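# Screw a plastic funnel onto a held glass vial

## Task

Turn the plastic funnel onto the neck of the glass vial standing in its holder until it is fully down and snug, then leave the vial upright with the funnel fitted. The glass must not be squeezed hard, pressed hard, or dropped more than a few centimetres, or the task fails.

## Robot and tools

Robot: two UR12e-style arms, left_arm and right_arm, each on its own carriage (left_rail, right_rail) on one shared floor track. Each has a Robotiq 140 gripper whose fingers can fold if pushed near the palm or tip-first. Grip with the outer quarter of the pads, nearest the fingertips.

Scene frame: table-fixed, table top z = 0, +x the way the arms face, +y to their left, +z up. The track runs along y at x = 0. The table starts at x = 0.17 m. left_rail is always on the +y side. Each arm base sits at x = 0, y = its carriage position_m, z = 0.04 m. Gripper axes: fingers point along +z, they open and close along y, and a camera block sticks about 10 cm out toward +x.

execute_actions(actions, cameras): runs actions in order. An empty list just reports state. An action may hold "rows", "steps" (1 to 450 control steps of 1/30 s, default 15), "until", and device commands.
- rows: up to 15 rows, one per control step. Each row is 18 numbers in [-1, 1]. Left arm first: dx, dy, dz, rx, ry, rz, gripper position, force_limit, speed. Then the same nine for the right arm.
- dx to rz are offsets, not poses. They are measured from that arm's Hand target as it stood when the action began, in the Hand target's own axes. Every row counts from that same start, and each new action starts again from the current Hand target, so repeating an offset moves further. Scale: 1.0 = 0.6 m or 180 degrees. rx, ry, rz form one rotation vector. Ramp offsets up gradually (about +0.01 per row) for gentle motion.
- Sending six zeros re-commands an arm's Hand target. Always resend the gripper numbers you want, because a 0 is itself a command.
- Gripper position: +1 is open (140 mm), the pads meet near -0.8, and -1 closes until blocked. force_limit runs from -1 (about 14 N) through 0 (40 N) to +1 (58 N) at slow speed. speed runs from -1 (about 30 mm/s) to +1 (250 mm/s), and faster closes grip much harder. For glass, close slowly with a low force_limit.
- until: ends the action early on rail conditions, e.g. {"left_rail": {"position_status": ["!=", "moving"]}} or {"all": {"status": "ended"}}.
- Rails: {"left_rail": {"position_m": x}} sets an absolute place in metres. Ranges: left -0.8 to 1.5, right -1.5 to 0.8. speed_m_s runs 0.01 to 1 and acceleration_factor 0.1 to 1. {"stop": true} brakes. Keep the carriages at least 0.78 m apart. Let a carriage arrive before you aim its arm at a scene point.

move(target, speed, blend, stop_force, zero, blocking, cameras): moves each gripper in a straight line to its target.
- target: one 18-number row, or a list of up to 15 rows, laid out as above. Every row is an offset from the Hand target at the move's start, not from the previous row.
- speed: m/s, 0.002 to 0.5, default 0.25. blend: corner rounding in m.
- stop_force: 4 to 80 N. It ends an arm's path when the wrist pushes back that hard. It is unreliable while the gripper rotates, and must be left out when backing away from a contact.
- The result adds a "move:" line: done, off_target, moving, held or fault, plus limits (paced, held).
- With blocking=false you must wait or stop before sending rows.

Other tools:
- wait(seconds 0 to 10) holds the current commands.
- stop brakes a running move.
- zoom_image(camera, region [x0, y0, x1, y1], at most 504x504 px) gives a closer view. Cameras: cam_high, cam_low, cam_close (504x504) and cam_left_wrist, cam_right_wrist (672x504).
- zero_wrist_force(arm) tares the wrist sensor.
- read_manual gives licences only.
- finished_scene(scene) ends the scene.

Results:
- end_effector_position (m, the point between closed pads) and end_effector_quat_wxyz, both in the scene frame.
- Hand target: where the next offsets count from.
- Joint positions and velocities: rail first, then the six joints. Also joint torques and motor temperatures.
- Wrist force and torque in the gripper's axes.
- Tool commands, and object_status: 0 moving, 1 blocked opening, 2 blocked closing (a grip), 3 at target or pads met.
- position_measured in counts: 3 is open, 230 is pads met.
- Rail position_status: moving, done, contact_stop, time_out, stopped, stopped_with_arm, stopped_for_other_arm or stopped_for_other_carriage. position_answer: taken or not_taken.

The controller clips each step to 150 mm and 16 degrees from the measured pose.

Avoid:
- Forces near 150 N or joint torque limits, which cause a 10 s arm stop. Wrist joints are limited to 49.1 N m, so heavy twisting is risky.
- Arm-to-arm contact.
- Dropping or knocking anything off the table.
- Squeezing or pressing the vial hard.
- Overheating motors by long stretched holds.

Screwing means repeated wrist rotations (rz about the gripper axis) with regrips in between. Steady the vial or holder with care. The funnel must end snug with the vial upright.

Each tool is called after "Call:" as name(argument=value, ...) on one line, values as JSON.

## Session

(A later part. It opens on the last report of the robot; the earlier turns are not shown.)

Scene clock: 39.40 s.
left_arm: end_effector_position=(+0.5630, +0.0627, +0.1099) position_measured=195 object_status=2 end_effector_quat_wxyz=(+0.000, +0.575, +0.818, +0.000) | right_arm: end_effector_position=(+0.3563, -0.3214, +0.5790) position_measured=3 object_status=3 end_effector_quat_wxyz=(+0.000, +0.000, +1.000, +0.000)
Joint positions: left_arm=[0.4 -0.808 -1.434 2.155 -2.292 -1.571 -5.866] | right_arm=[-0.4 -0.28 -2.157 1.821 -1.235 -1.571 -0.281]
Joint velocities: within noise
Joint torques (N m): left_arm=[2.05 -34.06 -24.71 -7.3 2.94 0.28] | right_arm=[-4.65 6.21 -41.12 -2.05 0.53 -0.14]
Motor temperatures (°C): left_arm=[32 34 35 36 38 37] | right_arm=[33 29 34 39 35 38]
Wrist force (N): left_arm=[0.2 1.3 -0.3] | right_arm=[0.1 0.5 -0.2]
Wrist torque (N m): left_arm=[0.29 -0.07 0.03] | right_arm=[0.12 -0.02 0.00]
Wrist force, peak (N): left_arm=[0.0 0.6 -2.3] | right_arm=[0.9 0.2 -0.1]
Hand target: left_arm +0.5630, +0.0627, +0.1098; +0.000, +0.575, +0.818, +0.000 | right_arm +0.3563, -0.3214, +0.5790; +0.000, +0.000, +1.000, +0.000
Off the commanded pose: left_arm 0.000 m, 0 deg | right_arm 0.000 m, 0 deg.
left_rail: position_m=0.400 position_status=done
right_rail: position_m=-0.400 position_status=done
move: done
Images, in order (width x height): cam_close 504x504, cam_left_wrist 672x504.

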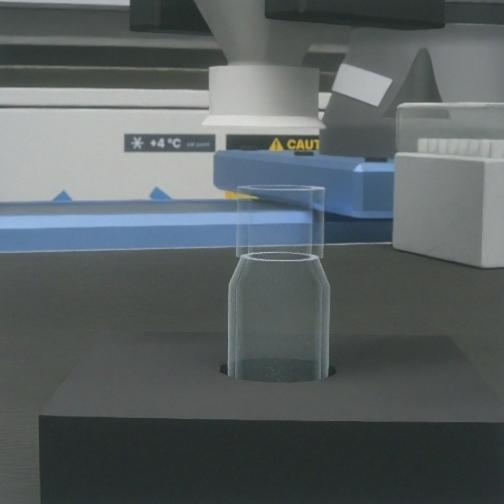

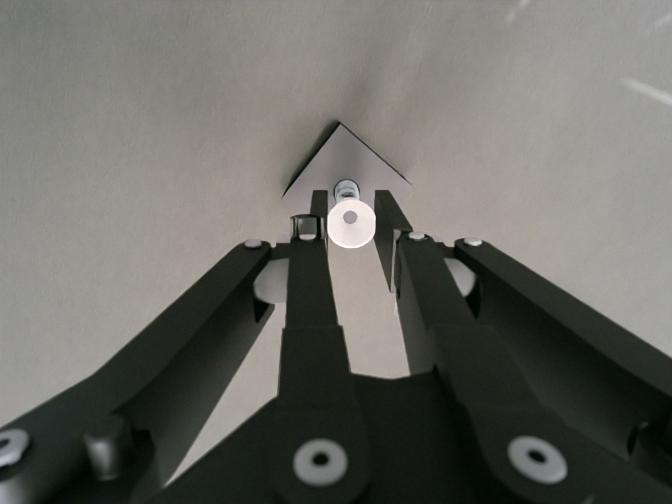

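Call:
move(target=[0,0,0,0,0,0.5,-1,-0.3,-1,0,0,0,0,0,0,1,1,1], speed=0.5, cameras=["cam_close"])

Call:
zoom_image(camera="cam_close", region=[152, 50, 402, 300])

Call:
move(target=[0,0,0,0,0,0.5,-1,-0.3,-1,0,0,0,0,0,0,1,1,1], speed=0.5, cameras=["cam_close"])

Call:
zoom_image(camera="cam_close", region=[152, 50, 402, 300])

Scene clock: 43.30 s.
left_arm: end_effector_position=(+0.5630, +0.0627, +0.1099) position_measured=195 object_status=2 end_effector_quat_wxyz=(+0.000, +0.985, +0.172, +0.000) | right_arm: end_effector_position=(+0.3563, -0.3214, +0.5790) position_measured=3 object_status=3 end_effector_quat_wxyz=(+0.000, +0.000, +1.000, +0.000)
Joint positions: left_arm=[0.4 -0.808 -1.434 2.155 -2.292 -1.571 -4.296] | right_arm=[-0.4 -0.28 -2.157 1.821 -1.235 -1.571 -0.28]
Joint velocities: within noise
Joint torques (N m): left_arm=[10.08 -33.39 -47.73 -3.08 -3.13 2.29] | right_arm=[-4.05 5.82 -41.06 -1.98 0.25 -0.2]
Motor temperatures (°C): left_arm=[32 34 35 36 38 37] | right_arm=[33 29 34 39 35 38]
Wrist force (N): left_arm=[-0.1 0.9 -0.3] | right_arm=[0.1 0.0 -0.5]
Wrist torque (N m): left_arm=[0.20 0.02 0.01] | right_arm=[0.01 -0.03 0.00]
Wrist force, peak (N): left_arm=[-0.8 1.4 -0.1] | right_arm=[0.1 0.0 -1.0]
Hand target: left_arm +0.5630, +0.0627, +0.1098; +0.000, +0.985, +0.172, +0.000 | right_arm +0.3563, -0.3214, +0.5790; +0.000, +0.000, +1.000, +0.000
Off the commanded pose: left_arm 0.000 m, 0 deg | right_arm 0.000 m, 0 deg.
left_rail: position_m=0.400 position_status=done
right_rail: position_m=-0.400 position_status=done
move: done
Images, in order (width x height): cam_close 504x504.

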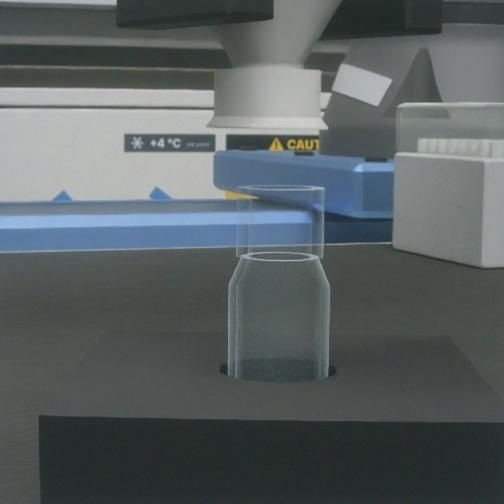

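Scaled by 2.016 from the camera's 504x504 image, which has a finer 720x720 frame.

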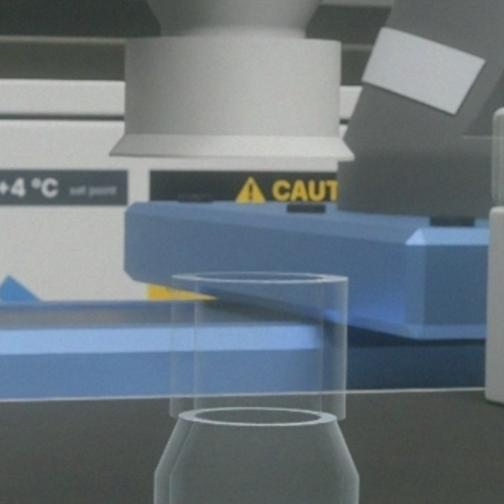

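Scene clock: 45.60 s.
left_arm: end_effector_position=(+0.5630, +0.0627, +0.1099) position_measured=195 object_status=2 end_effector_quat_wxyz=(+0.000, +0.818, -0.575, +0.000) | right_arm: end_effector_position=(+0.3563, -0.3214, +0.5790) position_measured=3 object_status=3 end_effector_quat_wxyz=(+0.000, +0.000, +1.000, +0.000)
Joint positions: left_arm=[0.4 -0.808 -1.434 2.155 -2.292 -1.571 -2.725] | right_arm=[-0.4 -0.28 -2.157 1.821 -1.235 -1.571 -0.28]
Joint velocities: within noise
Joint torques (N m): left_arm=[10.66 -32.36 -47.38 -3.57 -3.28 1.84] | right_arm=[-5.22 7.09 -40.82 -2.13 0.2 -0.29]
Motor temperatures (°C): left_arm=[32 34 35 36 38 37] | right_arm=[33 29 34 39 35 38]
Wrist force (N): left_arm=[0.2 1.0 -0.1] | right_arm=[0.5 -0.6 -0.2]
Wrist torque (N m): left_arm=[0.24 -0.06 0.01] | right_arm=[-0.14 -0.10 0.00]
Wrist force, peak (N): left_arm=[-0.5 1.4 0.0] | right_arm=[0.7 0.2 -0.7]
Hand target: left_arm +0.5630, +0.0627, +0.1098; +0.000, +0.818, -0.575, +0.000 | right_arm +0.3563, -0.3214, +0.5790; +0.000, +0.000, +1.000, +0.000
Off the commanded pose: left_arm 0.000 m, 0 deg | right_arm 0.000 m, 0 deg.
left_rail: position_m=0.400 position_status=done
right_rail: position_m=-0.400 position_status=done
move: done
Images, in order (width x height): cam_close 504x504.

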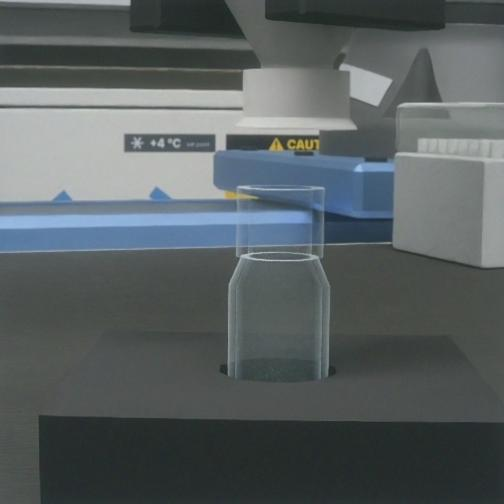

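Scaled by 2.016 from the camera's 504x504 image, which has a finer 720x720 frame.

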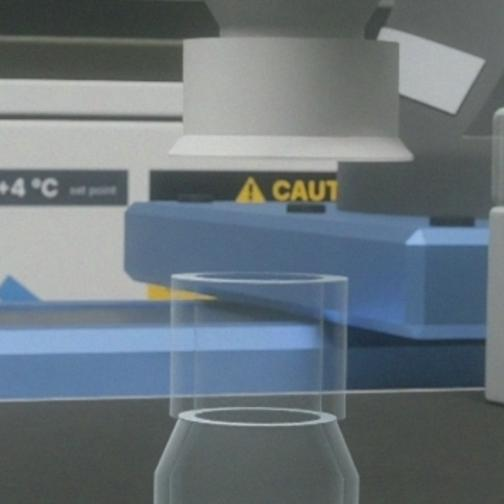

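Call:
move(target=[[0,0,-0.04,0,0,0,-1,-0.3,-1,0,0,0,0,0,0,1,1,1],[-0.2196,-0.0789,-0.04,0,0,0,-1,-0.3,-1,0,0,0,0,0,0,1,1,1],[-0.2196,-0.0789,0.093,0,0,0,-1,-0.3,-1,0,0,0,0,0,0,1,1,1]], speed=0.1, blend=0.01, cameras=[])

Call:
move(target=[0,0,0.017,0,0,0,-1,-0.3,-1,0,0,0,0,0,0,1,1,1], speed=0.008, stop_force=4, cameras=["cam_left_wrist"])

Scene clock: 50.57 s.
left_arm: end_effector_position=(+0.5629, +0.2027, +0.0541) position_measured=195 object_status=2 end_effector_quat_wxyz=(+0.000, +0.818, -0.575, +0.000) | right_arm: end_effector_position=(+0.3563, -0.3214, +0.5790) position_measured=3 object_status=3 end_effector_quat_wxyz=(+0.000, +0.000, +1.000, +0.000)
Joint positions: left_arm=[0.4 -0.633 -1.442 2.304 -2.432 -1.571 -2.55] | right_arm=[-0.4 -0.28 -2.157 1.821 -1.235 -1.571 -0.28]
Joint velocities: within noise
Joint torques (N m): left_arm=[9.52 -26.65 -19.57 -7.87 -3.36 1.54] | right_arm=[-4.65 7.15 -42.12 -2.3 0.36 0.01]
Motor temperatures (°C): left_arm=[32 34 35 36 38 37] | right_arm=[33 29 34 39 35 38]
Wrist force (N): left_arm=[-0.3 0.9 0.0] | right_arm=[0.1 -0.1 -0.4]
Wrist torque (N m): left_arm=[0.24 0.04 0.01] | right_arm=[-0.02 -0.02 0.00]
Wrist force, peak (N): left_arm=[1.0 0.7 -1.9] | right_arm=[0.8 0.8 -0.1]
Hand target: left_arm +0.5629, +0.2027, +0.0540; +0.000, +0.818, -0.575, +0.000 | right_arm +0.3563, -0.3214, +0.5790; +0.000, +0.000, +1.000, +0.000
Off the commanded pose: left_arm 0.000 m, 0 deg | right_arm 0.000 m, 0 deg.
left_rail: position_m=0.400 position_status=done
right_rail: position_m=-0.400 position_status=done
move: done
No camera images: "cameras" was empty.

Scene clock: 52.73 s.
left_arm: end_effector_position=(+0.5629, +0.2027, +0.0479) position_measured=195 object_status=2 end_effector_quat_wxyz=(+0.000, +0.818, -0.575, +0.000) | right_arm: end_effector_position=(+0.3563, -0.3214, +0.5790) position_measured=3 object_status=3 end_effector_quat_wxyz=(+0.000, +0.000, +1.000, +0.000)
Joint positions: left_arm=[0.4 -0.633 -1.432 2.308 -2.447 -1.571 -2.55] | right_arm=[-0.4 -0.28 -2.157 1.821 -1.235 -1.571 -0.281]
Joint velocities: within noise
Joint torques (N m): left_arm=[9.19 -67.05 -39.21 -3.96 -3.42 1.16] | right_arm=[-4.19 6.56 -41.61 -2.05 0.33 -0.12]
Motor temperatures (°C): left_arm=[32 34 35 36 38 37] | right_arm=[33 29 34 39 35 38]
Wrist force (N): left_arm=[-0.2 0.9 -2.9] | right_arm=[0.4 -0.4 -0.2]
Wrist torque (N m): left_arm=[0.26 0.05 0.00] | right_arm=[-0.08 -0.08 0.00]
Wrist force, peak (N): left_arm=[0.5 0.5 -10.1] | right_arm=[0.5 0.4 -0.5]
Hand target: left_arm +0.5629, +0.2027, +0.0479; +0.000, +0.818, -0.575, +0.000 (not the last commanded pose) | right_arm +0.3563, -0.3214, +0.5790; +0.000, +0.000, +1.000, +0.000
Off the commanded pose: left_arm 0.004 m, 0 deg | right_arm 0.000 m, 0 deg.
left_rail: position_m=0.400 position_status=done
right_rail: position_m=-0.400 position_status=done
move: contact (left_arm)
Images, in order (width x height): cam_left_wrist 672x504.

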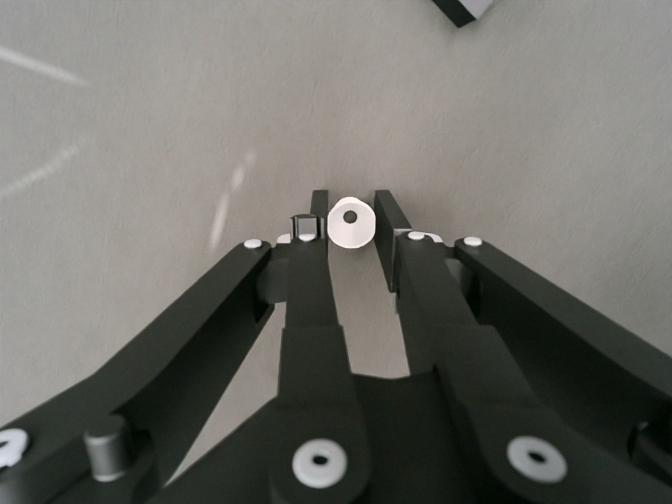

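Call:
move(target=[[0,0,0,0,0,0,-0.42,-0.3,-1,0,0,0,0,0,0,1,1,1],[-0.0055,0,0,0,0,0,-0.42,-0.3,-1,0,0,0,0,0,0,1,1,1]], speed=0.03, cameras=["cam_left_wrist"])

Call:
execute_actions(actions=[{"rows":[[0,0,0,0,0,0,-1,-0.3,-1,0,0,0,0,0,0,1,1,1]],"steps":70}], cameras=["cam_left_wrist"])

Call:
move(target=[[0,0,-0.13,0,0,0,-1,-0.3,-1,0,0,0,0,0,0,1,1,1],[0.2196,0.0789,-0.103,0,0,-0.5,-1,-0.3,-1,0,0,0,0,0,0,1,1,1]], speed=[0.1,0.25], cameras=["cam_close"])

Call:
zoom_image(camera="cam_close", region=[152, 50, 402, 300])

Call:
move(target=[0,0,0,0,0,-0.5,-1,-0.3,-1,0,0,0,0,0,0,1,1,1], speed=0.5, cameras=["cam_close"])

Call:
zoom_image(camera="cam_close", region=[152, 50, 402, 300])

Scene clock: 55.80 s.
left_arm: end_effector_position=(+0.5618, +0.2058, +0.0479) position_measured=182 object_status=3 end_effector_quat_wxyz=(+0.000, +0.818, -0.575, +0.000) | right_arm: end_effector_position=(+0.3563, -0.3214, +0.5790) position_measured=3 object_status=3 end_effector_quat_wxyz=(+0.000, +0.000, +1.000, +0.000)
Joint positions: left_arm=[0.4 -0.63 -1.435 2.312 -2.448 -1.571 -2.547] | right_arm=[-0.4 -0.28 -2.157 1.821 -1.235 -1.571 -0.28]
Joint velocities: within noise
Joint torques (N m): left_arm=[11.9 -67.02 -20.24 -7.75 -3.04 1.36] | right_arm=[-5.3 7.12 -41.83 -2.36 0.28 -0.19]
Motor temperatures (°C): left_arm=[32 34 35 36 38 37] | right_arm=[33 29 34 39 35 38]
Wrist force (N): left_arm=[-0.6 0.7 -0.5] | right_arm=[0.3 -0.2 0.0]
Wrist torque (N m): left_arm=[0.18 0.10 0.00] | right_arm=[-0.03 -0.07 0.00]
Wrist force, peak (N): left_arm=[-0.4 1.1 -3.1] | right_arm=[0.0 0.0 -0.9]
Hand target: left_arm +0.5618, +0.2058, +0.0479; +0.000, +0.818, -0.575, +0.000 | right_arm +0.3563, -0.3214, +0.5790; +0.000, +0.000, +1.000, +0.000
Off the commanded pose: left_arm 0.000 m, 0 deg | right_arm 0.000 m, 0 deg.
left_rail: position_m=0.400 position_status=done
right_rail: position_m=-0.400 position_status=done
move: done
Images, in order (width x height): cam_left_wrist 672x504.

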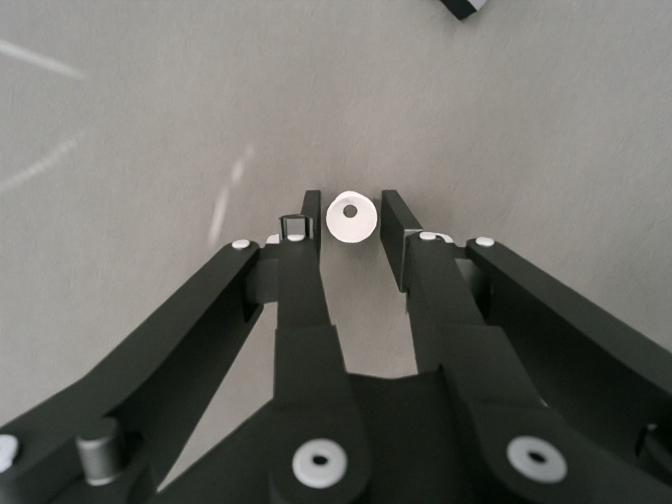

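Scene clock: 58.33 s.
left_arm: end_effector_position=(+0.5618, +0.2058, +0.0479) position_measured=195 object_status=2 end_effector_quat_wxyz=(+0.000, +0.818, -0.575, +0.000) | right_arm: end_effector_position=(+0.3563, -0.3214, +0.5790) position_measured=3 object_status=3 end_effector_quat_wxyz=(+0.000, +0.000, +1.000, +0.000)
Joint positions: left_arm=[0.4 -0.63 -1.435 2.312 -2.448 -1.571 -2.547] | right_arm=[-0.4 -0.28 -2.157 1.821 -1.235 -1.571 -0.28]
Joint velocities: within noise
Joint torques (N m): left_arm=[9.04 -47.03 -25.34 -3.92 -3.58 1.47] | right_arm=[-5.19 7.3 -41.63 -2.28 0.37 -0.23]
Motor temperatures (°C): left_arm=[32 34 35 36 38 37] | right_arm=[33 29 34 39 35 38]
Wrist force (N): left_arm=[-1.1 1.0 -5.4] | right_arm=[0.6 -0.2 -0.1]
Wrist torque (N m): left_arm=[0.17 0.13 0.00] | right_arm=[-0.05 -0.14 0.00]
Wrist force, peak (N): left_arm=[-0.9 1.4 -6.0] | right_arm=[0.1 -0.6 -0.6]
Hand target: left_arm +0.5618, +0.2058, +0.0479; +0.000, +0.818, -0.575, +0.000 | right_arm +0.3563, -0.3214, +0.5790; +0.000, +0.000, +1.000, +0.000
Off the commanded pose: left_arm 0.000 m, 0 deg | right_arm 0.000 m, 0 deg.
left_rail: position_m=0.400 position_status=done
right_rail: position_m=-0.400 position_status=done
Images, in order (width x height): cam_left_wrist 672x504.

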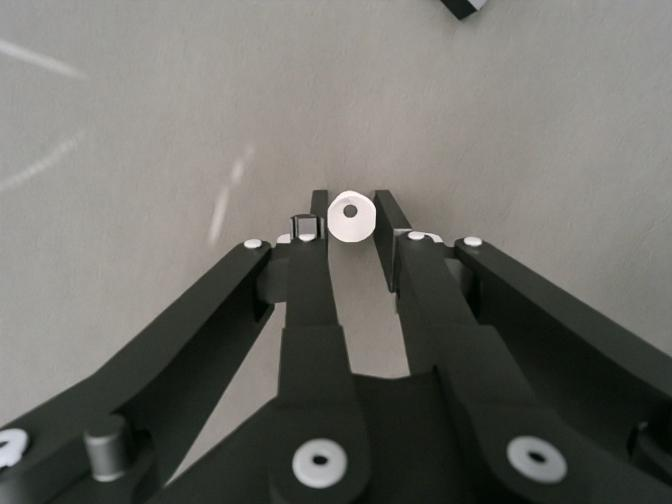

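Scene clock: 62.87 s.
left_arm: end_effector_position=(+0.5619, +0.0658, +0.1097) position_measured=195 object_status=2 end_effector_quat_wxyz=(+0.000, +0.985, +0.172, +0.000) | right_arm: end_effector_position=(+0.3563, -0.3214, +0.5790) position_measured=3 object_status=3 end_effector_quat_wxyz=(+0.000, +0.000, +1.000, +0.000)
Joint positions: left_arm=[0.4 -0.806 -1.438 2.16 -2.293 -1.571 -4.293] | right_arm=[-0.4 -0.28 -2.157 1.821 -1.235 -1.571 -0.281]
Joint velocities: within noise
Joint torques (N m): left_arm=[-7.17 -33.27 -46.74 -4.62 2.72 -2.76] | right_arm=[-4.83 7.71 -41.87 -1.98 0.17 -0.04]
Motor temperatures (°C): left_arm=[32 34 35 36 38 37] | right_arm=[33 29 34 39 35 38]
Wrist force (N): left_arm=[-0.3 0.7 0.0] | right_arm=[-0.1 -0.4 0.0]
Wrist torque (N m): left_arm=[0.16 0.05 0.01] | right_arm=[-0.09 0.02 0.00]
Wrist force, peak (N): left_arm=[-1.0 1.3 -5.4] | right_arm=[0.8 -0.5 -0.4]
Hand target: left_arm +0.5619, +0.0658, +0.1097; +0.000, +0.985, +0.172, +0.000 | right_arm +0.3563, -0.3214, +0.5790; +0.000, +0.000, +1.000, +0.000
Off the commanded pose: left_arm 0.000 m, 0 deg | right_arm 0.000 m, 0 deg.
left_rail: position_m=0.400 position_status=done
right_rail: position_m=-0.400 position_status=done
move: done
Images, in order (width x height): cam_close 504x504.

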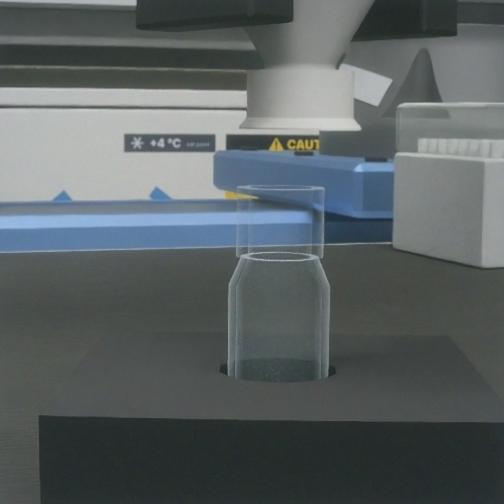

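Scaled by 2.016 from the camera's 504x504 image, which has a finer 720x720 frame.

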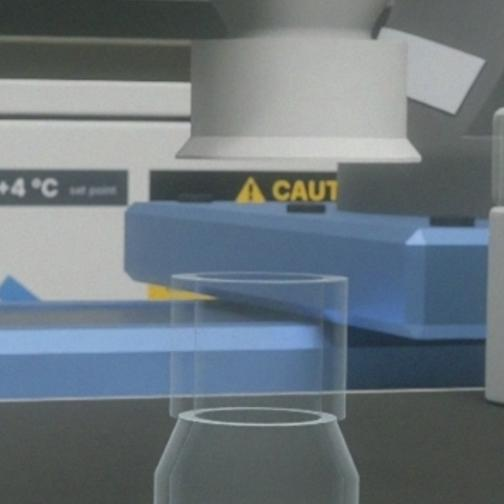

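Scene clock: 65.17 s.
left_arm: end_effector_position=(+0.5619, +0.0658, +0.1097) position_measured=195 object_status=2 end_effector_quat_wxyz=(+0.000, +0.575, +0.818, +0.000) | right_arm: end_effector_position=(+0.3563, -0.3214, +0.5790) position_measured=3 object_status=3 end_effector_quat_wxyz=(+0.000, +0.000, +1.000, +0.000)
Joint positions: left_arm=[0.4 -0.806 -1.438 2.16 -2.293 -1.571 -5.864] | right_arm=[-0.4 -0.28 -2.157 1.821 -1.235 -1.571 -0.281]
Joint velocities: within noise
Joint torques (N m): left_arm=[-6.5 -74.23 -25.07 -3.03 2.72 -2.79] | right_arm=[-5.18 7.36 -42.56 -2.3 0.27 -0.41]
Motor temperatures (°C): left_arm=[32 34 35 36 38 37] | right_arm=[33 29 34 39 35 38]
Wrist force (N): left_arm=[-0.5 0.6 -0.1] | right_arm=[-0.2 0.1 -0.2]
Wrist torque (N m): left_arm=[0.15 0.07 0.03] | right_arm=[0.02 0.04 0.00]
Wrist force, peak (N): left_arm=[-0.1 1.4 0.2] | right_arm=[0.7 0.0 -0.7]
Hand target: left_arm +0.5619, +0.0658, +0.1097; +0.000, +0.575, +0.818, +0.000 | right_arm +0.3563, -0.3214, +0.5790; +0.000, +0.000, +1.000, +0.000
Off the commanded pose: left_arm 0.000 m, 0 deg | right_arm 0.000 m, 0 deg.
left_rail: position_m=0.400 position_status=done
right_rail: position_m=-0.400 position_status=done
move: done
Images, in order (width x height): cam_close 504x504.

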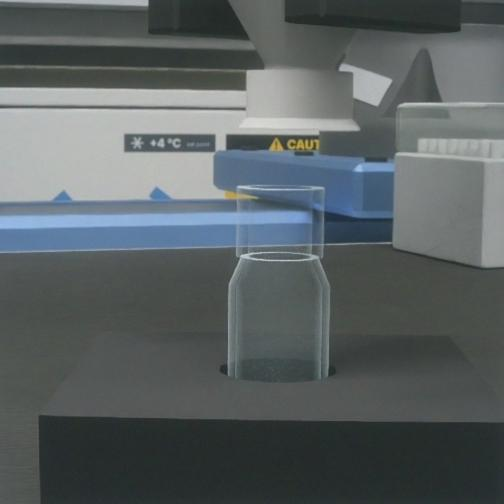

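Scaled by 2.016 from the camera's 504x504 image, which has a finer 720x720 frame.

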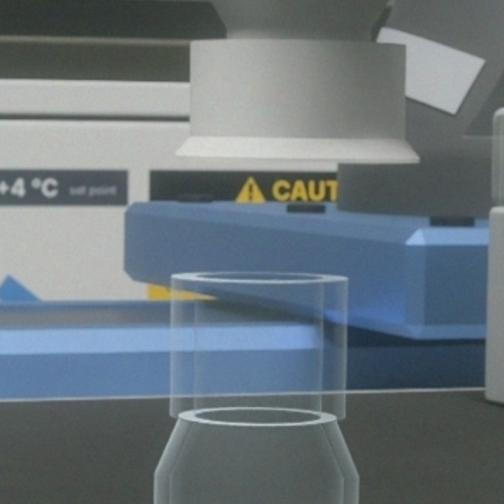

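Call:
move(target=[[-0.0062,-0.0006,0,0,0,0,-1,-0.3,-1,0,0,0,0,0,0,1,1,1],[-0.0062,-0.0006,0.017,0,0,0,-1,-0.3,-1,0,0,0,0,0,0,1,1,1]], speed=0.03, cameras=["cam_close","cam_left_wrist"])

Call:
zoom_image(camera="cam_close", region=[152, 50, 402, 300])

Call:
zoom_image(camera="cam_left_wrist", region=[240, 100, 460, 320])

Scene clock: 66.97 s.
left_arm: end_effector_position=(+0.5628, +0.0622, +0.0996) position_measured=195 object_status=2 end_effector_quat_wxyz=(+0.000, +0.575, +0.818, +0.000) | right_arm: end_effector_position=(+0.3563, -0.3214, +0.5790) position_measured=3 object_status=3 end_effector_quat_wxyz=(+0.000, +0.000, +1.000, +0.000)
Joint positions: left_arm=[0.4 -0.809 -1.42 2.163 -2.313 -1.571 -5.867] | right_arm=[-0.4 -0.28 -2.157 1.821 -1.235 -1.571 -0.281]
Joint velocities: within noise
Joint torques (N m): left_arm=[-8.73 -33.17 -25.7 -7.73 2.69 -2.81] | right_arm=[-5.86 6.82 -42.35 -2.08 0.51 0.11]
Motor temperatures (°C): left_arm=[32 34 35 36 38 37] | right_arm=[33 29 34 39 35 38]
Wrist force (N): left_arm=[-0.1 0.7 0.4] | right_arm=[0.5 0.0 0.0]
Wrist torque (N m): left_arm=[0.17 -0.01 0.03] | right_arm=[0.01 -0.10 0.00]
Wrist force, peak (N): left_arm=[0.4 1.6 -0.4] | right_arm=[0.8 -0.2 -0.6]
Hand target: left_arm +0.5628, +0.0622, +0.0995; +0.000, +0.575, +0.818, +0.000 | right_arm +0.3563, -0.3214, +0.5790; +0.000, +0.000, +1.000, +0.000
Off the commanded pose: left_arm 0.000 m, 0 deg | right_arm 0.000 m, 0 deg.
left_rail: position_m=0.400 position_status=done
right_rail: position_m=-0.400 position_status=done
move: done
Images, in order (width x height): cam_close 504x504, cam_left_wrist 672x504.

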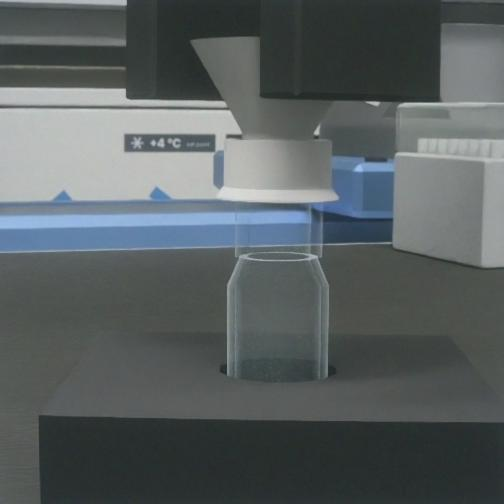

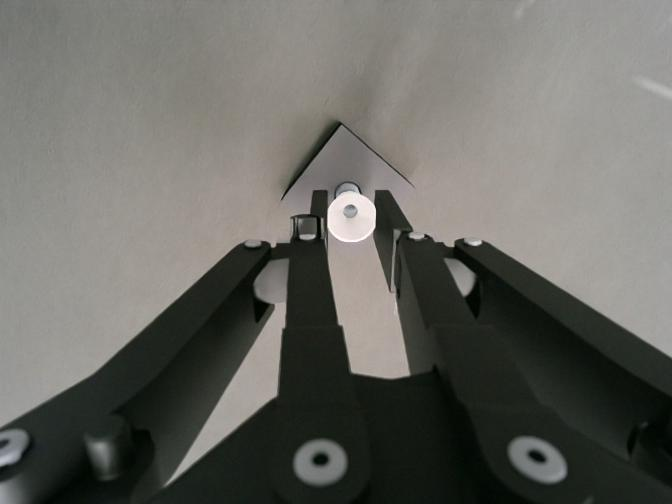

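Scaled by 2.016 from the camera's 504x504 image, which has a finer 720x720 frame.

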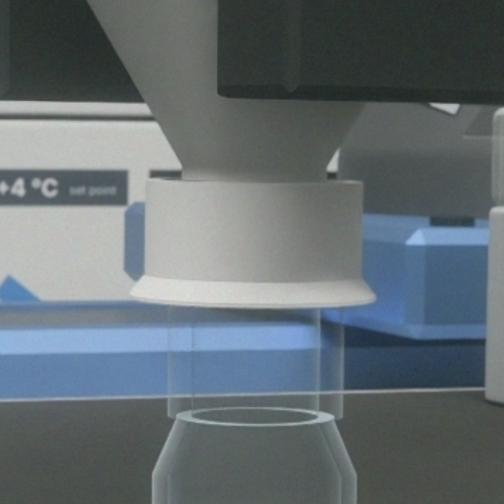

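Scaled by 2.291 from the camera's 672x504 image, which has a finer 960x720 frame.

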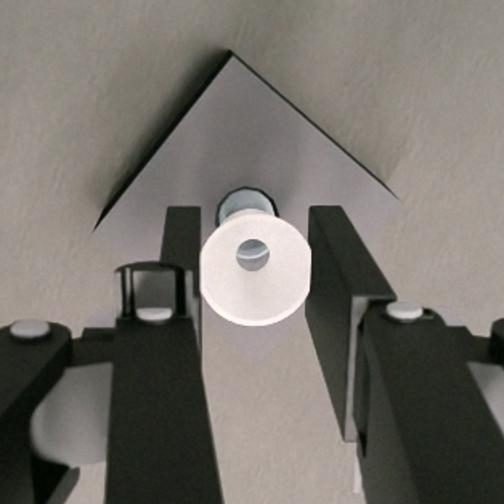

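Call:
move(target=[0,0,0.01,0,0,0,-1,-0.3,-1,0,0,0,0,0,0,1,1,1], speed=0.008, stop_force=4, cameras=["cam_close"])

Call:
move(target=[0,0,0.0004,0,0,0.5,-1,-0.3,-1,0,0,0,0,0,0,1,1,1], speed=0.4, cameras=["cam_close"])

Call:
move(target=[0,0,0.0008,0,0,0.5,-1,-0.3,-1,0,0,0,0,0,0,1,1,1], speed=0.4, cameras=["cam_close"])

Scene clock: 69.50 s.
left_arm: end_effector_position=(+0.5628, +0.0622, +0.0962) position_measured=195 object_status=2 end_effector_quat_wxyz=(+0.000, +0.575, +0.818, +0.000) | right_arm: end_effector_position=(+0.3563, -0.3214, +0.5790) position_measured=3 object_status=3 end_effector_quat_wxyz=(+0.000, +0.000, +1.000, +0.000)
Joint positions: left_arm=[0.4 -0.809 -1.416 2.165 -2.32 -1.571 -5.867] | right_arm=[-0.4 -0.28 -2.157 1.821 -1.235 -1.571 -0.28]
Joint velocities: within noise
Joint torques (N m): left_arm=[-7.13 -69.62 -42.8 -3.13 2.7 -2.22] | right_arm=[-4.82 6.83 -42.89 -2.19 0.3 -0.1]
Motor temperatures (°C): left_arm=[32 34 35 36 38 37] | right_arm=[33 29 34 39 35 38]
Wrist force (N): left_arm=[-0.1 0.6 -5.2] | right_arm=[-0.1 0.1 -0.2]
Wrist torque (N m): left_arm=[0.24 -0.04 0.03] | right_arm=[0.03 0.01 0.00]
Wrist force, peak (N): left_arm=[-0.5 0.4 -7.0] | right_arm=[0.1 0.9 -0.6]
Hand target: left_arm +0.5628, +0.0622, +0.0962; +0.000, +0.575, +0.818, +0.000 (not the last commanded pose) | right_arm +0.3563, -0.3214, +0.5790; +0.000, +0.000, +1.000, +0.000
Off the commanded pose: left_arm 0.003 m, 0 deg | right_arm 0.000 m, 0 deg.
left_rail: position_m=0.400 position_status=done
right_rail: position_m=-0.400 position_status=done
move: contact (left_arm)
Images, in order (width x height): cam_close 504x504.

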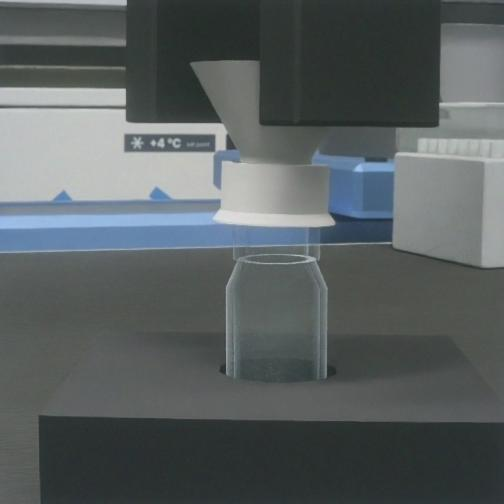

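Scene clock: 72.13 s.
left_arm: end_effector_position=(+0.5628, +0.0622, +0.0959) position_measured=195 object_status=2 end_effector_quat_wxyz=(+0.000, +0.985, +0.172, +0.000) | right_arm: end_effector_position=(+0.3563, -0.3214, +0.5790) position_measured=3 object_status=3 end_effector_quat_wxyz=(+0.000, +0.000, +1.000, +0.000)
Joint positions: left_arm=[0.4 -0.809 -1.416 2.165 -2.321 -1.571 -4.296] | right_arm=[-0.4 -0.28 -2.157 1.821 -1.235 -1.571 -0.281]
Joint velocities: within noise
Joint torques (N m): left_arm=[9.86 -30.69 -45.08 -2.21 -3.53 1.96] | right_arm=[-6.55 7.41 -42.41 -2.08 0.3 -0.09]
Motor temperatures (°C): left_arm=[32 34 35 36 38 37] | right_arm=[33 29 34 39 35 38]
Wrist force (N): left_arm=[-0.4 0.6 -5.0] | right_arm=[0.3 -0.1 -0.1]
Wrist torque (N m): left_arm=[0.09 0.03 0.00] | right_arm=[-0.01 -0.06 0.00]
Wrist force, peak (N): left_arm=[-0.9 1.3 -6.4] | right_arm=[0.8 -0.3 -0.6]
Hand target: left_arm +0.5628, +0.0622, +0.0960; +0.000, +0.985, +0.172, +0.000 | right_arm +0.3563, -0.3214, +0.5790; +0.000, +0.000, +1.000, +0.000
Off the commanded pose: left_arm 0.000 m, 0 deg | right_arm 0.000 m, 0 deg.
left_rail: position_m=0.400 position_status=done
right_rail: position_m=-0.400 position_status=done
move: done
Images, in order (width x height): cam_close 504x504.

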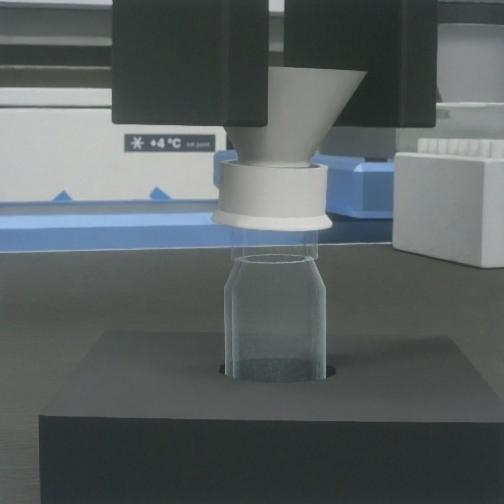

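Scene clock: 74.77 s.
left_arm: end_effector_position=(+0.5628, +0.0622, +0.0955) position_measured=195 object_status=2 end_effector_quat_wxyz=(+0.000, +0.818, -0.575, +0.000) | right_arm: end_effector_position=(+0.3563, -0.3214, +0.5790) position_measured=3 object_status=3 end_effector_quat_wxyz=(+0.000, +0.000, +1.000, +0.000)
Joint positions: left_arm=[0.4 -0.809 -1.415 2.166 -2.322 -1.571 -2.726] | right_arm=[-0.4 -0.28 -2.157 1.821 -1.235 -1.571 -0.28]
Joint velocities: within noise
Joint torques (N m): left_arm=[8.71 -29.77 -43.87 -2.52 -3.26 1.67] | right_arm=[-5.31 7.06 -42.82 -2.37 0.33 -0.29]
Motor temperatures (°C): left_arm=[32 34 35 36 38 37] | right_arm=[33 29 34 39 35 38]
Wrist force (N): left_arm=[-0.2 1.0 -5.8] | right_arm=[0.0 -0.3 0.1]
Wrist torque (N m): left_arm=[0.15 0.04 0.00] | right_arm=[-0.05 0.01 0.00]
Wrist force, peak (N): left_arm=[0.1 1.7 -8.3] | right_arm=[0.3 0.8 -0.8]
Hand target: left_arm +0.5628, +0.0622, +0.0955; +0.000, +0.818, -0.575, +0.000 | right_arm +0.3563, -0.3214, +0.5790; +0.000, +0.000, +1.000, +0.000
Off the commanded pose: left_arm 0.000 m, 0 deg | right_arm 0.000 m, 0 deg.
left_rail: position_m=0.400 position_status=done
right_rail: position_m=-0.400 position_status=done
move: done
Images, in order (width x height): cam_close 504x504.

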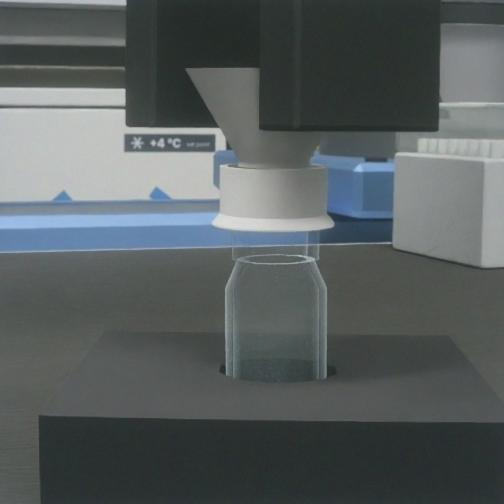

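Vial stands; no friction. Continue 90° steps with light descents.

Call:
move(target=[0,0,0.0006,0,0,0.5,-1,-0.3,-1,0,0,0,0,0,0,1,1,1], speed=0.4, cameras=[])

Call:
move(target=[0,0,0.0008,0,0,0.5,-1,-0.3,-1,0,0,0,0,0,0,1,1,1], speed=0.4, cameras=["cam_close"])

Call:
move(target=[0,0,0.0008,0,0,0.5,-1,-0.3,-1,0,0,0,0,0,0,1,1,1], speed=0.4, cameras=[])

Call:
move(target=[0,0,0.0008,0,0,0.5,-1,-0.3,-1,0,0,0,0,0,0,1,1,1], speed=0.4, cameras=["cam_close"])

Scene clock: 78.13 s.
left_arm: end_effector_position=(+0.5628, +0.0622, +0.0951) position_measured=195 object_status=2 end_effector_quat_wxyz=(+0.000, -0.172, +0.985, +0.000) | right_arm: end_effector_position=(+0.3563, -0.3214, +0.5790) position_measured=3 object_status=3 end_effector_quat_wxyz=(+0.000, +0.000, +1.000, +0.000)
Joint positions: left_arm=[0.4 -0.809 -1.414 2.166 -2.323 -1.571 -1.155] | right_arm=[-0.4 -0.28 -2.157 1.821 -1.235 -1.571 -0.28]
Joint velocities: within noise
Joint torques (N m): left_arm=[9.05 -28.4 -43.22 -1.95 -3.42 1.71] | right_arm=[-5.86 6.95 -42.86 -2.31 0.39 -0.2]
Motor temperatures (°C): left_arm=[32 34 35 36 38 37] | right_arm=[33 29 34 39 35 38]
Wrist force (N): left_arm=[0.1 0.6 -6.0] | right_arm=[0.3 -0.2 0.0]
Wrist torque (N m): left_arm=[0.06 -0.02 0.02] | right_arm=[-0.02 -0.07 0.00]
Wrist force, peak (N): left_arm=[0.1 1.1 -7.6] | right_arm=[-0.1 0.5 -0.8]
Hand target: left_arm +0.5628, +0.0622, +0.0951; +0.000, -0.172, +0.985, +0.000 | right_arm +0.3563, -0.3214, +0.5790; +0.000, +0.000, +1.000, +0.000
Off the commanded pose: left_arm 0.000 m, 0 deg | right_arm 0.000 m, 0 deg.
left_rail: position_m=0.400 position_status=done
right_rail: position_m=-0.400 position_status=done
move: done
No camera images: "cameras" was empty.

Scene clock: 80.77 s.
left_arm: end_effector_position=(+0.5628, +0.0622, +0.0946) position_measured=195 object_status=2 end_effector_quat_wxyz=(+0.000, +0.575, +0.818, +0.000) | right_arm: end_effector_position=(+0.3563, -0.3214, +0.5790) position_measured=3 object_status=3 end_effector_quat_wxyz=(+0.000, +0.000, +1.000, +0.000)
Joint positions: left_arm=[0.4 -0.809 -1.414 2.166 -2.324 -1.571 0.416] | right_arm=[-0.4 -0.28 -2.157 1.821 -1.235 -1.571 -0.28]
Joint velocities: within noise
Joint torques (N m): left_arm=[10.39 -28.85 -44.49 -2.22 -3.26 1.65] | right_arm=[-6.12 6.79 -43.36 -2.43 0.43 -0.41]
Motor temperatures (°C): left_arm=[32 34 35 36 38 37] | right_arm=[33 29 34 39 35 38]
Wrist force (N): left_arm=[0.1 1.0 -5.5] | right_arm=[0.1 -0.2 0.2]
Wrist torque (N m): left_arm=[0.29 0.00 0.02] | right_arm=[-0.04 -0.02 0.00]
Wrist force, peak (N): left_arm=[0.0 0.9 -7.1] | right_arm=[1.0 0.1 -0.1]
Hand target: left_arm +0.5628, +0.0622, +0.0946; +0.000, +0.575, +0.818, +0.000 | right_arm +0.3563, -0.3214, +0.5790; +0.000, +0.000, +1.000, +0.000
Off the commanded pose: left_arm 0.000 m, 0 deg | right_arm 0.000 m, 0 deg.
left_rail: position_m=0.400 position_status=done
right_rail: position_m=-0.400 position_status=done
move: done
Images, in order (width x height): cam_close 504x504.

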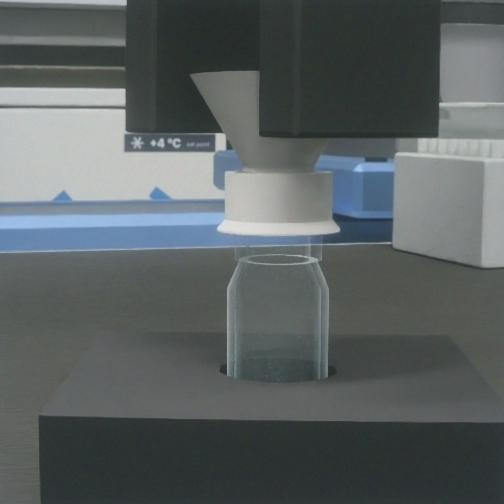

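Scene clock: 83.40 s.
left_arm: end_effector_position=(+0.5628, +0.0622, +0.0941) position_measured=195 object_status=2 end_effector_quat_wxyz=(+0.000, +0.985, +0.172, +0.000) | right_arm: end_effector_position=(+0.3563, -0.3214, +0.5790) position_measured=3 object_status=3 end_effector_quat_wxyz=(+0.000, +0.000, +1.000, +0.000)
Joint positions: left_arm=[0.4 -0.809 -1.413 2.167 -2.325 -1.571 1.987] | right_arm=[-0.4 -0.28 -2.157 1.821 -1.235 -1.571 -0.28]
Joint velocities: within noise
Joint torques (N m): left_arm=[7.6 -31.52 -45.47 -3.16 -3.55 1.86] | right_arm=[-6.23 6.51 -43.02 -2.25 0.3 -0.33]
Motor temperatures (°C): left_arm=[32 34 35 36 38 37] | right_arm=[33 29 34 39 35 38]
Wrist force (N): left_arm=[-0.1 -0.6 -4.5] | right_arm=[0.2 0.2 -0.2]
Wrist torque (N m): left_arm=[0.30 0.04 0.00] | right_arm=[0.04 -0.04 0.00]
Wrist force, peak (N): left_arm=[0.2 0.4 -6.4] | right_arm=[1.2 -0.2 0.3]
Hand target: left_arm +0.5628, +0.0622, +0.0942; +0.000, +0.985, +0.172, +0.000 | right_arm +0.3563, -0.3214, +0.5790; +0.000, +0.000, +1.000, +0.000
Off the commanded pose: left_arm 0.000 m, 0 deg | right_arm 0.000 m, 0 deg.
left_rail: position_m=0.400 position_status=done
right_rail: position_m=-0.400 position_status=done
move: done
No camera images: "cameras" was empty.

Scene clock: 86.03 s.
left_arm: end_effector_position=(+0.5628, +0.0622, +0.0937) position_measured=195 object_status=2 end_effector_quat_wxyz=(+0.000, +0.818, -0.575, +0.000) | right_arm: end_effector_position=(+0.3563, -0.3214, +0.5790) position_measured=3 object_status=3 end_effector_quat_wxyz=(+0.000, +0.000, +1.000, +0.000)
Joint positions: left_arm=[0.4 -0.809 -1.412 2.167 -2.326 -1.571 3.558] | right_arm=[-0.4 -0.28 -2.157 1.821 -1.235 -1.571 -0.28]
Joint velocities: within noise
Joint torques (N m): left_arm=[9.48 -30.07 -46.51 -2.81 -3.34 1.86] | right_arm=[-5.93 6.52 -43.13 -2.4 0.49 -0.28]
Motor temperatures (°C): left_arm=[32 34 35 36 38 37] | right_arm=[33 29 34 39 35 38]
Wrist force (N): left_arm=[-0.3 0.6 -3.5] | right_arm=[0.3 -0.1 -0.2]
Wrist torque (N m): left_arm=[0.25 0.01 0.00] | right_arm=[-0.01 -0.07 0.00]
Wrist force, peak (N): left_arm=[-0.2 -0.7 -5.5] | right_arm=[0.1 -0.3 -0.9]
Hand target: left_arm +0.5628, +0.0622, +0.0937; +0.000, +0.818, -0.575, +0.000 | right_arm +0.3563, -0.3214, +0.5790; +0.000, +0.000, +1.000, +0.000
Off the commanded pose: left_arm 0.000 m, 0 deg | right_arm 0.000 m, 0 deg.
left_rail: position_m=0.400 position_status=done
right_rail: position_m=-0.400 position_status=done
move: done
Images, in order (width x height): cam_close 504x504.

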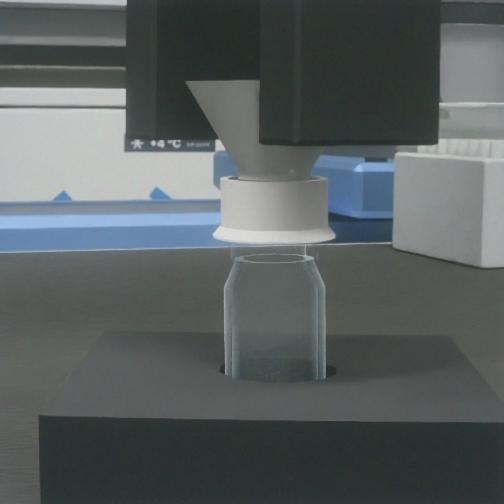

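Call:
move(target=[0,0,0.0008,0,0,0.5,-1,-0.3,-1,0,0,0,0,0,0,1,1,1], speed=0.4, cameras=[])

Call:
move(target=[0,0,0.0006,0,0,0.29,-1,-0.3,-1,0,0,0,0,0,0,1,1,1], speed=0.4, cameras=["cam_close"])

Call:
zoom_image(camera="cam_close", region=[152, 100, 402, 350])

Scene clock: 89.37 s.
left_arm: end_effector_position=(+0.5628, +0.0622, +0.0932) position_measured=195 object_status=2 end_effector_quat_wxyz=(+0.000, -0.172, +0.985, +0.000) | right_arm: end_effector_position=(+0.3563, -0.3214, +0.5790) position_measured=3 object_status=3 end_effector_quat_wxyz=(+0.000, +0.000, +1.000, +0.000)
Joint positions: left_arm=[0.4 -0.809 -1.412 2.167 -2.327 -1.571 5.128] | right_arm=[-0.4 -0.28 -2.157 1.821 -1.235 -1.571 -0.281]
Joint velocities: within noise
Joint torques (N m): left_arm=[11.07 -31.13 -45.34 -2.79 -3.7 1.73] | right_arm=[-5.36 7.37 -43.78 -2.15 0.6 -0.04]
Motor temperatures (°C): left_arm=[32 34 35 36 38 37] | right_arm=[33 29 34 39 35 38]
Wrist force (N): left_arm=[0.0 0.5 -3.1] | right_arm=[0.2 -0.2 -0.2]
Wrist torque (N m): left_arm=[0.09 -0.01 0.01] | right_arm=[-0.04 -0.05 -0.01]
Wrist force, peak (N): left_arm=[-0.4 1.0 -4.7] | right_arm=[0.8 0.3 -1.0]
Hand target: left_arm +0.5628, +0.0622, +0.0932; +0.000, -0.172, +0.985, +0.000 | right_arm +0.3563, -0.3214, +0.5790; +0.000, +0.000, +1.000, +0.000
Off the commanded pose: left_arm 0.000 m, 0 deg | right_arm 0.000 m, 0 deg.
left_rail: position_m=0.400 position_status=done
right_rail: position_m=-0.400 position_status=done
move: done
No camera images: "cameras" was empty.

Scene clock: 91.17 s.
left_arm: end_effector_position=(+0.5628, +0.0622, +0.0928) position_measured=195 object_status=2 end_effector_quat_wxyz=(+0.000, +0.279, +0.960, +0.000) | right_arm: end_effector_position=(+0.3563, -0.3214, +0.5790) position_measured=3 object_status=3 end_effector_quat_wxyz=(+0.000, +0.000, +1.000, +0.000)
Joint positions: left_arm=[0.4 -0.809 -1.411 2.168 -2.327 -1.571 6.039] | right_arm=[-0.4 -0.28 -2.157 1.821 -1.235 -1.571 -0.28]
Joint velocities: within noise
Joint torques (N m): left_arm=[9.45 -29.54 -45.14 -2.66 -3.45 1.54] | right_arm=[-6.98 8.01 -43.62 -2.14 0.43 -0.4]
Motor temperatures (°C): left_arm=[32 34 35 36 38 37] | right_arm=[33 29 34 39 35 38]
Wrist force (N): left_arm=[-0.2 1.3 -3.7] | right_arm=[0.2 -0.4 -0.9]
Wrist torque (N m): left_arm=[0.28 0.06 0.01] | right_arm=[-0.08 -0.04 0.00]
Wrist force, peak (N): left_arm=[0.2 1.5 -4.4] | right_arm=[0.8 0.5 -0.5]
Hand target: left_arm +0.5628, +0.0622, +0.0928; +0.000, +0.279, +0.960, +0.000 | right_arm +0.3563, -0.3214, +0.5790; +0.000, +0.000, +1.000, +0.000
Off the commanded pose: left_arm 0.000 m, 0 deg | right_arm 0.000 m, 0 deg.
left_rail: position_m=0.400 position_status=done
right_rail: position_m=-0.400 position_status=done
move: done
Images, in order (width x height): cam_close 504x504.

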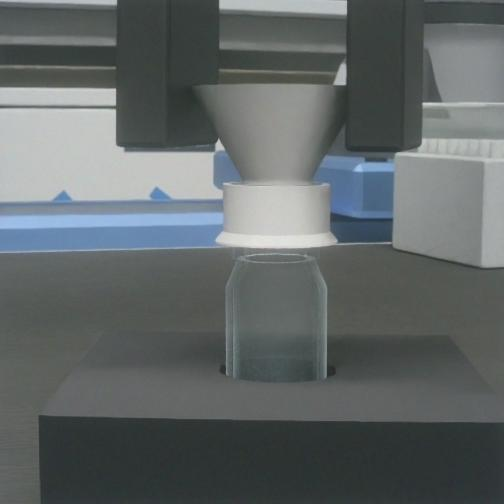

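Scaled by 2.016 from the camera's 504x504 image, which has a finer 720x720 frame.

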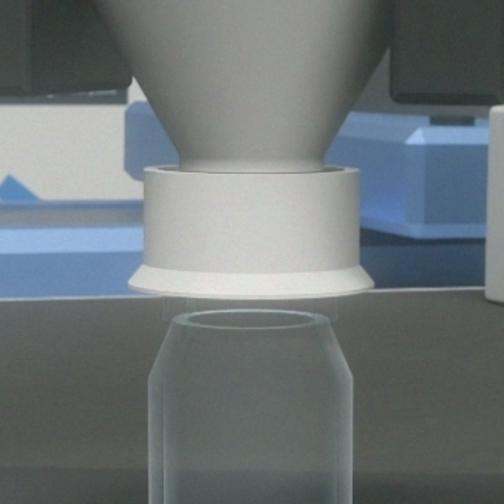

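Call:
move(target=[[0,0,-0.0006,0,0,0,-0.3,-0.3,-1,0,0,0,0,0,0,1,1,1],[0,0,-0.0006,0,0,-0.75,-0.3,-0.3,-1,0,0,0,0,0,0,1,1,1]], speed=0.5, cameras=["cam_close"])

Call:
move(target=[0,0,0,0,0,-0.75,-0.3,-0.3,-1,0,0,0,0,0,0,1,1,1], speed=0.5, cameras=["cam_close"])

Call:
execute_actions(actions=[{"rows":[[0,0,0,0,0,0,-1,-0.3,-1,0,0,0,0,0,0,1,1,1]],"steps":75}], cameras=["cam_close"])

Scene clock: 96.10 s.
left_arm: end_effector_position=(+0.5628, +0.0622, +0.0932) position_measured=167 object_status=3 end_effector_quat_wxyz=(+0.000, +0.780, -0.625, +0.000) | right_arm: end_effector_position=(+0.3563, -0.3214, +0.5790) position_measured=3 object_status=3 end_effector_quat_wxyz=(+0.000, +0.000, +1.000, +0.000)
Joint positions: left_arm=[0.4 -0.809 -1.412 2.167 -2.327 -1.571 3.683] | right_arm=[-0.4 -0.28 -2.157 1.821 -1.235 -1.571 -0.28]
Joint velocities: within noise
Joint torques (N m): left_arm=[-7.35 -73.64 -25.42 -3.25 3.05 -2.76] | right_arm=[-6.97 6.94 -43.71 -2.33 0.56 -0.26]
Motor temperatures (°C): left_arm=[32 34 35 36 38 37] | right_arm=[33 29 34 39 35 38]
Wrist force (N): left_arm=[0.0 1.1 0.0] | right_arm=[-0.2 -0.4 -0.2]
Wrist torque (N m): left_arm=[0.28 0.00 0.01] | right_arm=[-0.07 0.05 0.00]
Wrist force, peak (N): left_arm=[0.3 1.0 -3.9] | right_arm=[0.4 -0.3 -0.9]
Hand target: left_arm +0.5628, +0.0622, +0.0932; +0.000, +0.780, -0.625, +0.000 | right_arm +0.3563, -0.3214, +0.5790; +0.000, +0.000, +1.000, +0.000
Off the commanded pose: left_arm 0.000 m, 0 deg | right_arm 0.000 m, 0 deg.
left_rail: position_m=0.400 position_status=done
right_rail: position_m=-0.400 position_status=done
move: done
Images, in order (width x height): cam_close 504x504.

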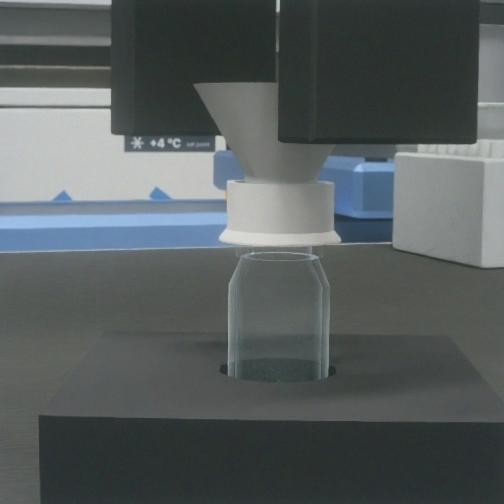

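Scene clock: 99.17 s.
left_arm: end_effector_position=(+0.5628, +0.0622, +0.0932) position_measured=167 object_status=3 end_effector_quat_wxyz=(+0.000, +0.876, +0.482, +0.000) | right_arm: end_effector_position=(+0.3563, -0.3214, +0.5790) position_measured=3 object_status=3 end_effector_quat_wxyz=(+0.000, +0.000, +1.000, +0.000)
Joint positions: left_arm=[0.4 -0.809 -1.412 2.167 -2.327 -1.571 1.327] | right_arm=[-0.4 -0.28 -2.157 1.821 -1.235 -1.571 -0.28]
Joint velocities: within noise
Joint torques (N m): left_arm=[-7.65 -73.47 -24.05 -2.95 2.68 -2.84] | right_arm=[-5.89 6.09 -44.2 -2.41 0.48 -0.03]
Motor temperatures (°C): left_arm=[32 34 35 36 38 37] | right_arm=[33 29 34 39 35 38]
Wrist force (N): left_arm=[-0.1 0.8 0.1] | right_arm=[0.3 0.6 -0.1]
Wrist torque (N m): left_arm=[0.17 0.02 -0.01] | right_arm=[0.13 -0.06 0.00]
Wrist force, peak (N): left_arm=[-0.1 1.5 -0.2] | right_arm=[0.9 -0.3 0.0]
Hand target: left_arm +0.5628, +0.0622, +0.0932; +0.000, +0.876, +0.482, +0.000 | right_arm +0.3563, -0.3214, +0.5790; +0.000, +0.000, +1.000, +0.000
Off the commanded pose: left_arm 0.000 m, 0 deg | right_arm 0.000 m, 0 deg.
left_rail: position_m=0.400 position_status=done
right_rail: position_m=-0.400 position_status=done
move: done
Images, in order (width x height): cam_close 504x504.

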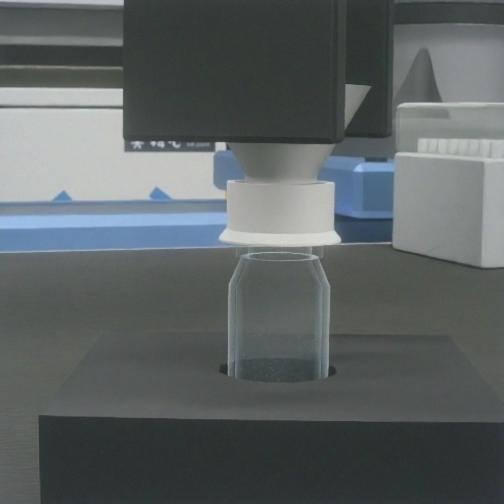

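Scene clock: 101.87 s.
left_arm: end_effector_position=(+0.5628, +0.0622, +0.0932) position_measured=195 object_status=2 end_effector_quat_wxyz=(+0.000, +0.876, +0.482, +0.000) | right_arm: end_effector_position=(+0.3563, -0.3214, +0.5790) position_measured=3 object_status=3 end_effector_quat_wxyz=(+0.000, +0.000, +1.000, +0.000)
Joint positions: left_arm=[0.4 -0.809 -1.412 2.167 -2.326 -1.571 1.327] | right_arm=[-0.4 -0.28 -2.157 1.821 -1.235 -1.571 -0.28]
Joint velocities: within noise
Joint torques (N m): left_arm=[-7.09 -69.01 -30.49 -4.89 2.54 -2.72] | right_arm=[-7.3 7.43 -44.42 -2.35 0.55 -0.27]
Motor temperatures (°C): left_arm=[32 34 35 36 38 37] | right_arm=[33 29 34 39 35 38]
Wrist force (N): left_arm=[-0.2 1.2 -0.9] | right_arm=[-0.3 0.1 -0.1]
Wrist torque (N m): left_arm=[0.27 0.03 0.00] | right_arm=[0.04 0.05 0.00]
Wrist force, peak (N): left_arm=[0.1 1.1 -1.3] | right_arm=[0.5 0.3 -0.7]
Hand target: left_arm +0.5628, +0.0622, +0.0932; +0.000, +0.876, +0.482, +0.000 | right_arm +0.3563, -0.3214, +0.5790; +0.000, +0.000, +1.000, +0.000
Off the commanded pose: left_arm 0.000 m, 0 deg | right_arm 0.000 m, 0 deg.
left_rail: position_m=0.400 position_status=done
right_rail: position_m=-0.400 position_status=done
Images, in order (width x height): cam_close 504x504.

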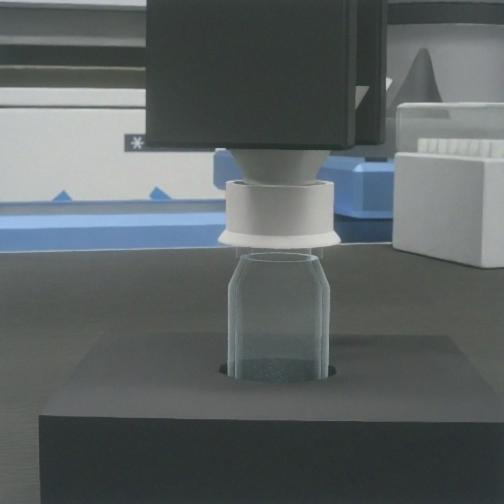

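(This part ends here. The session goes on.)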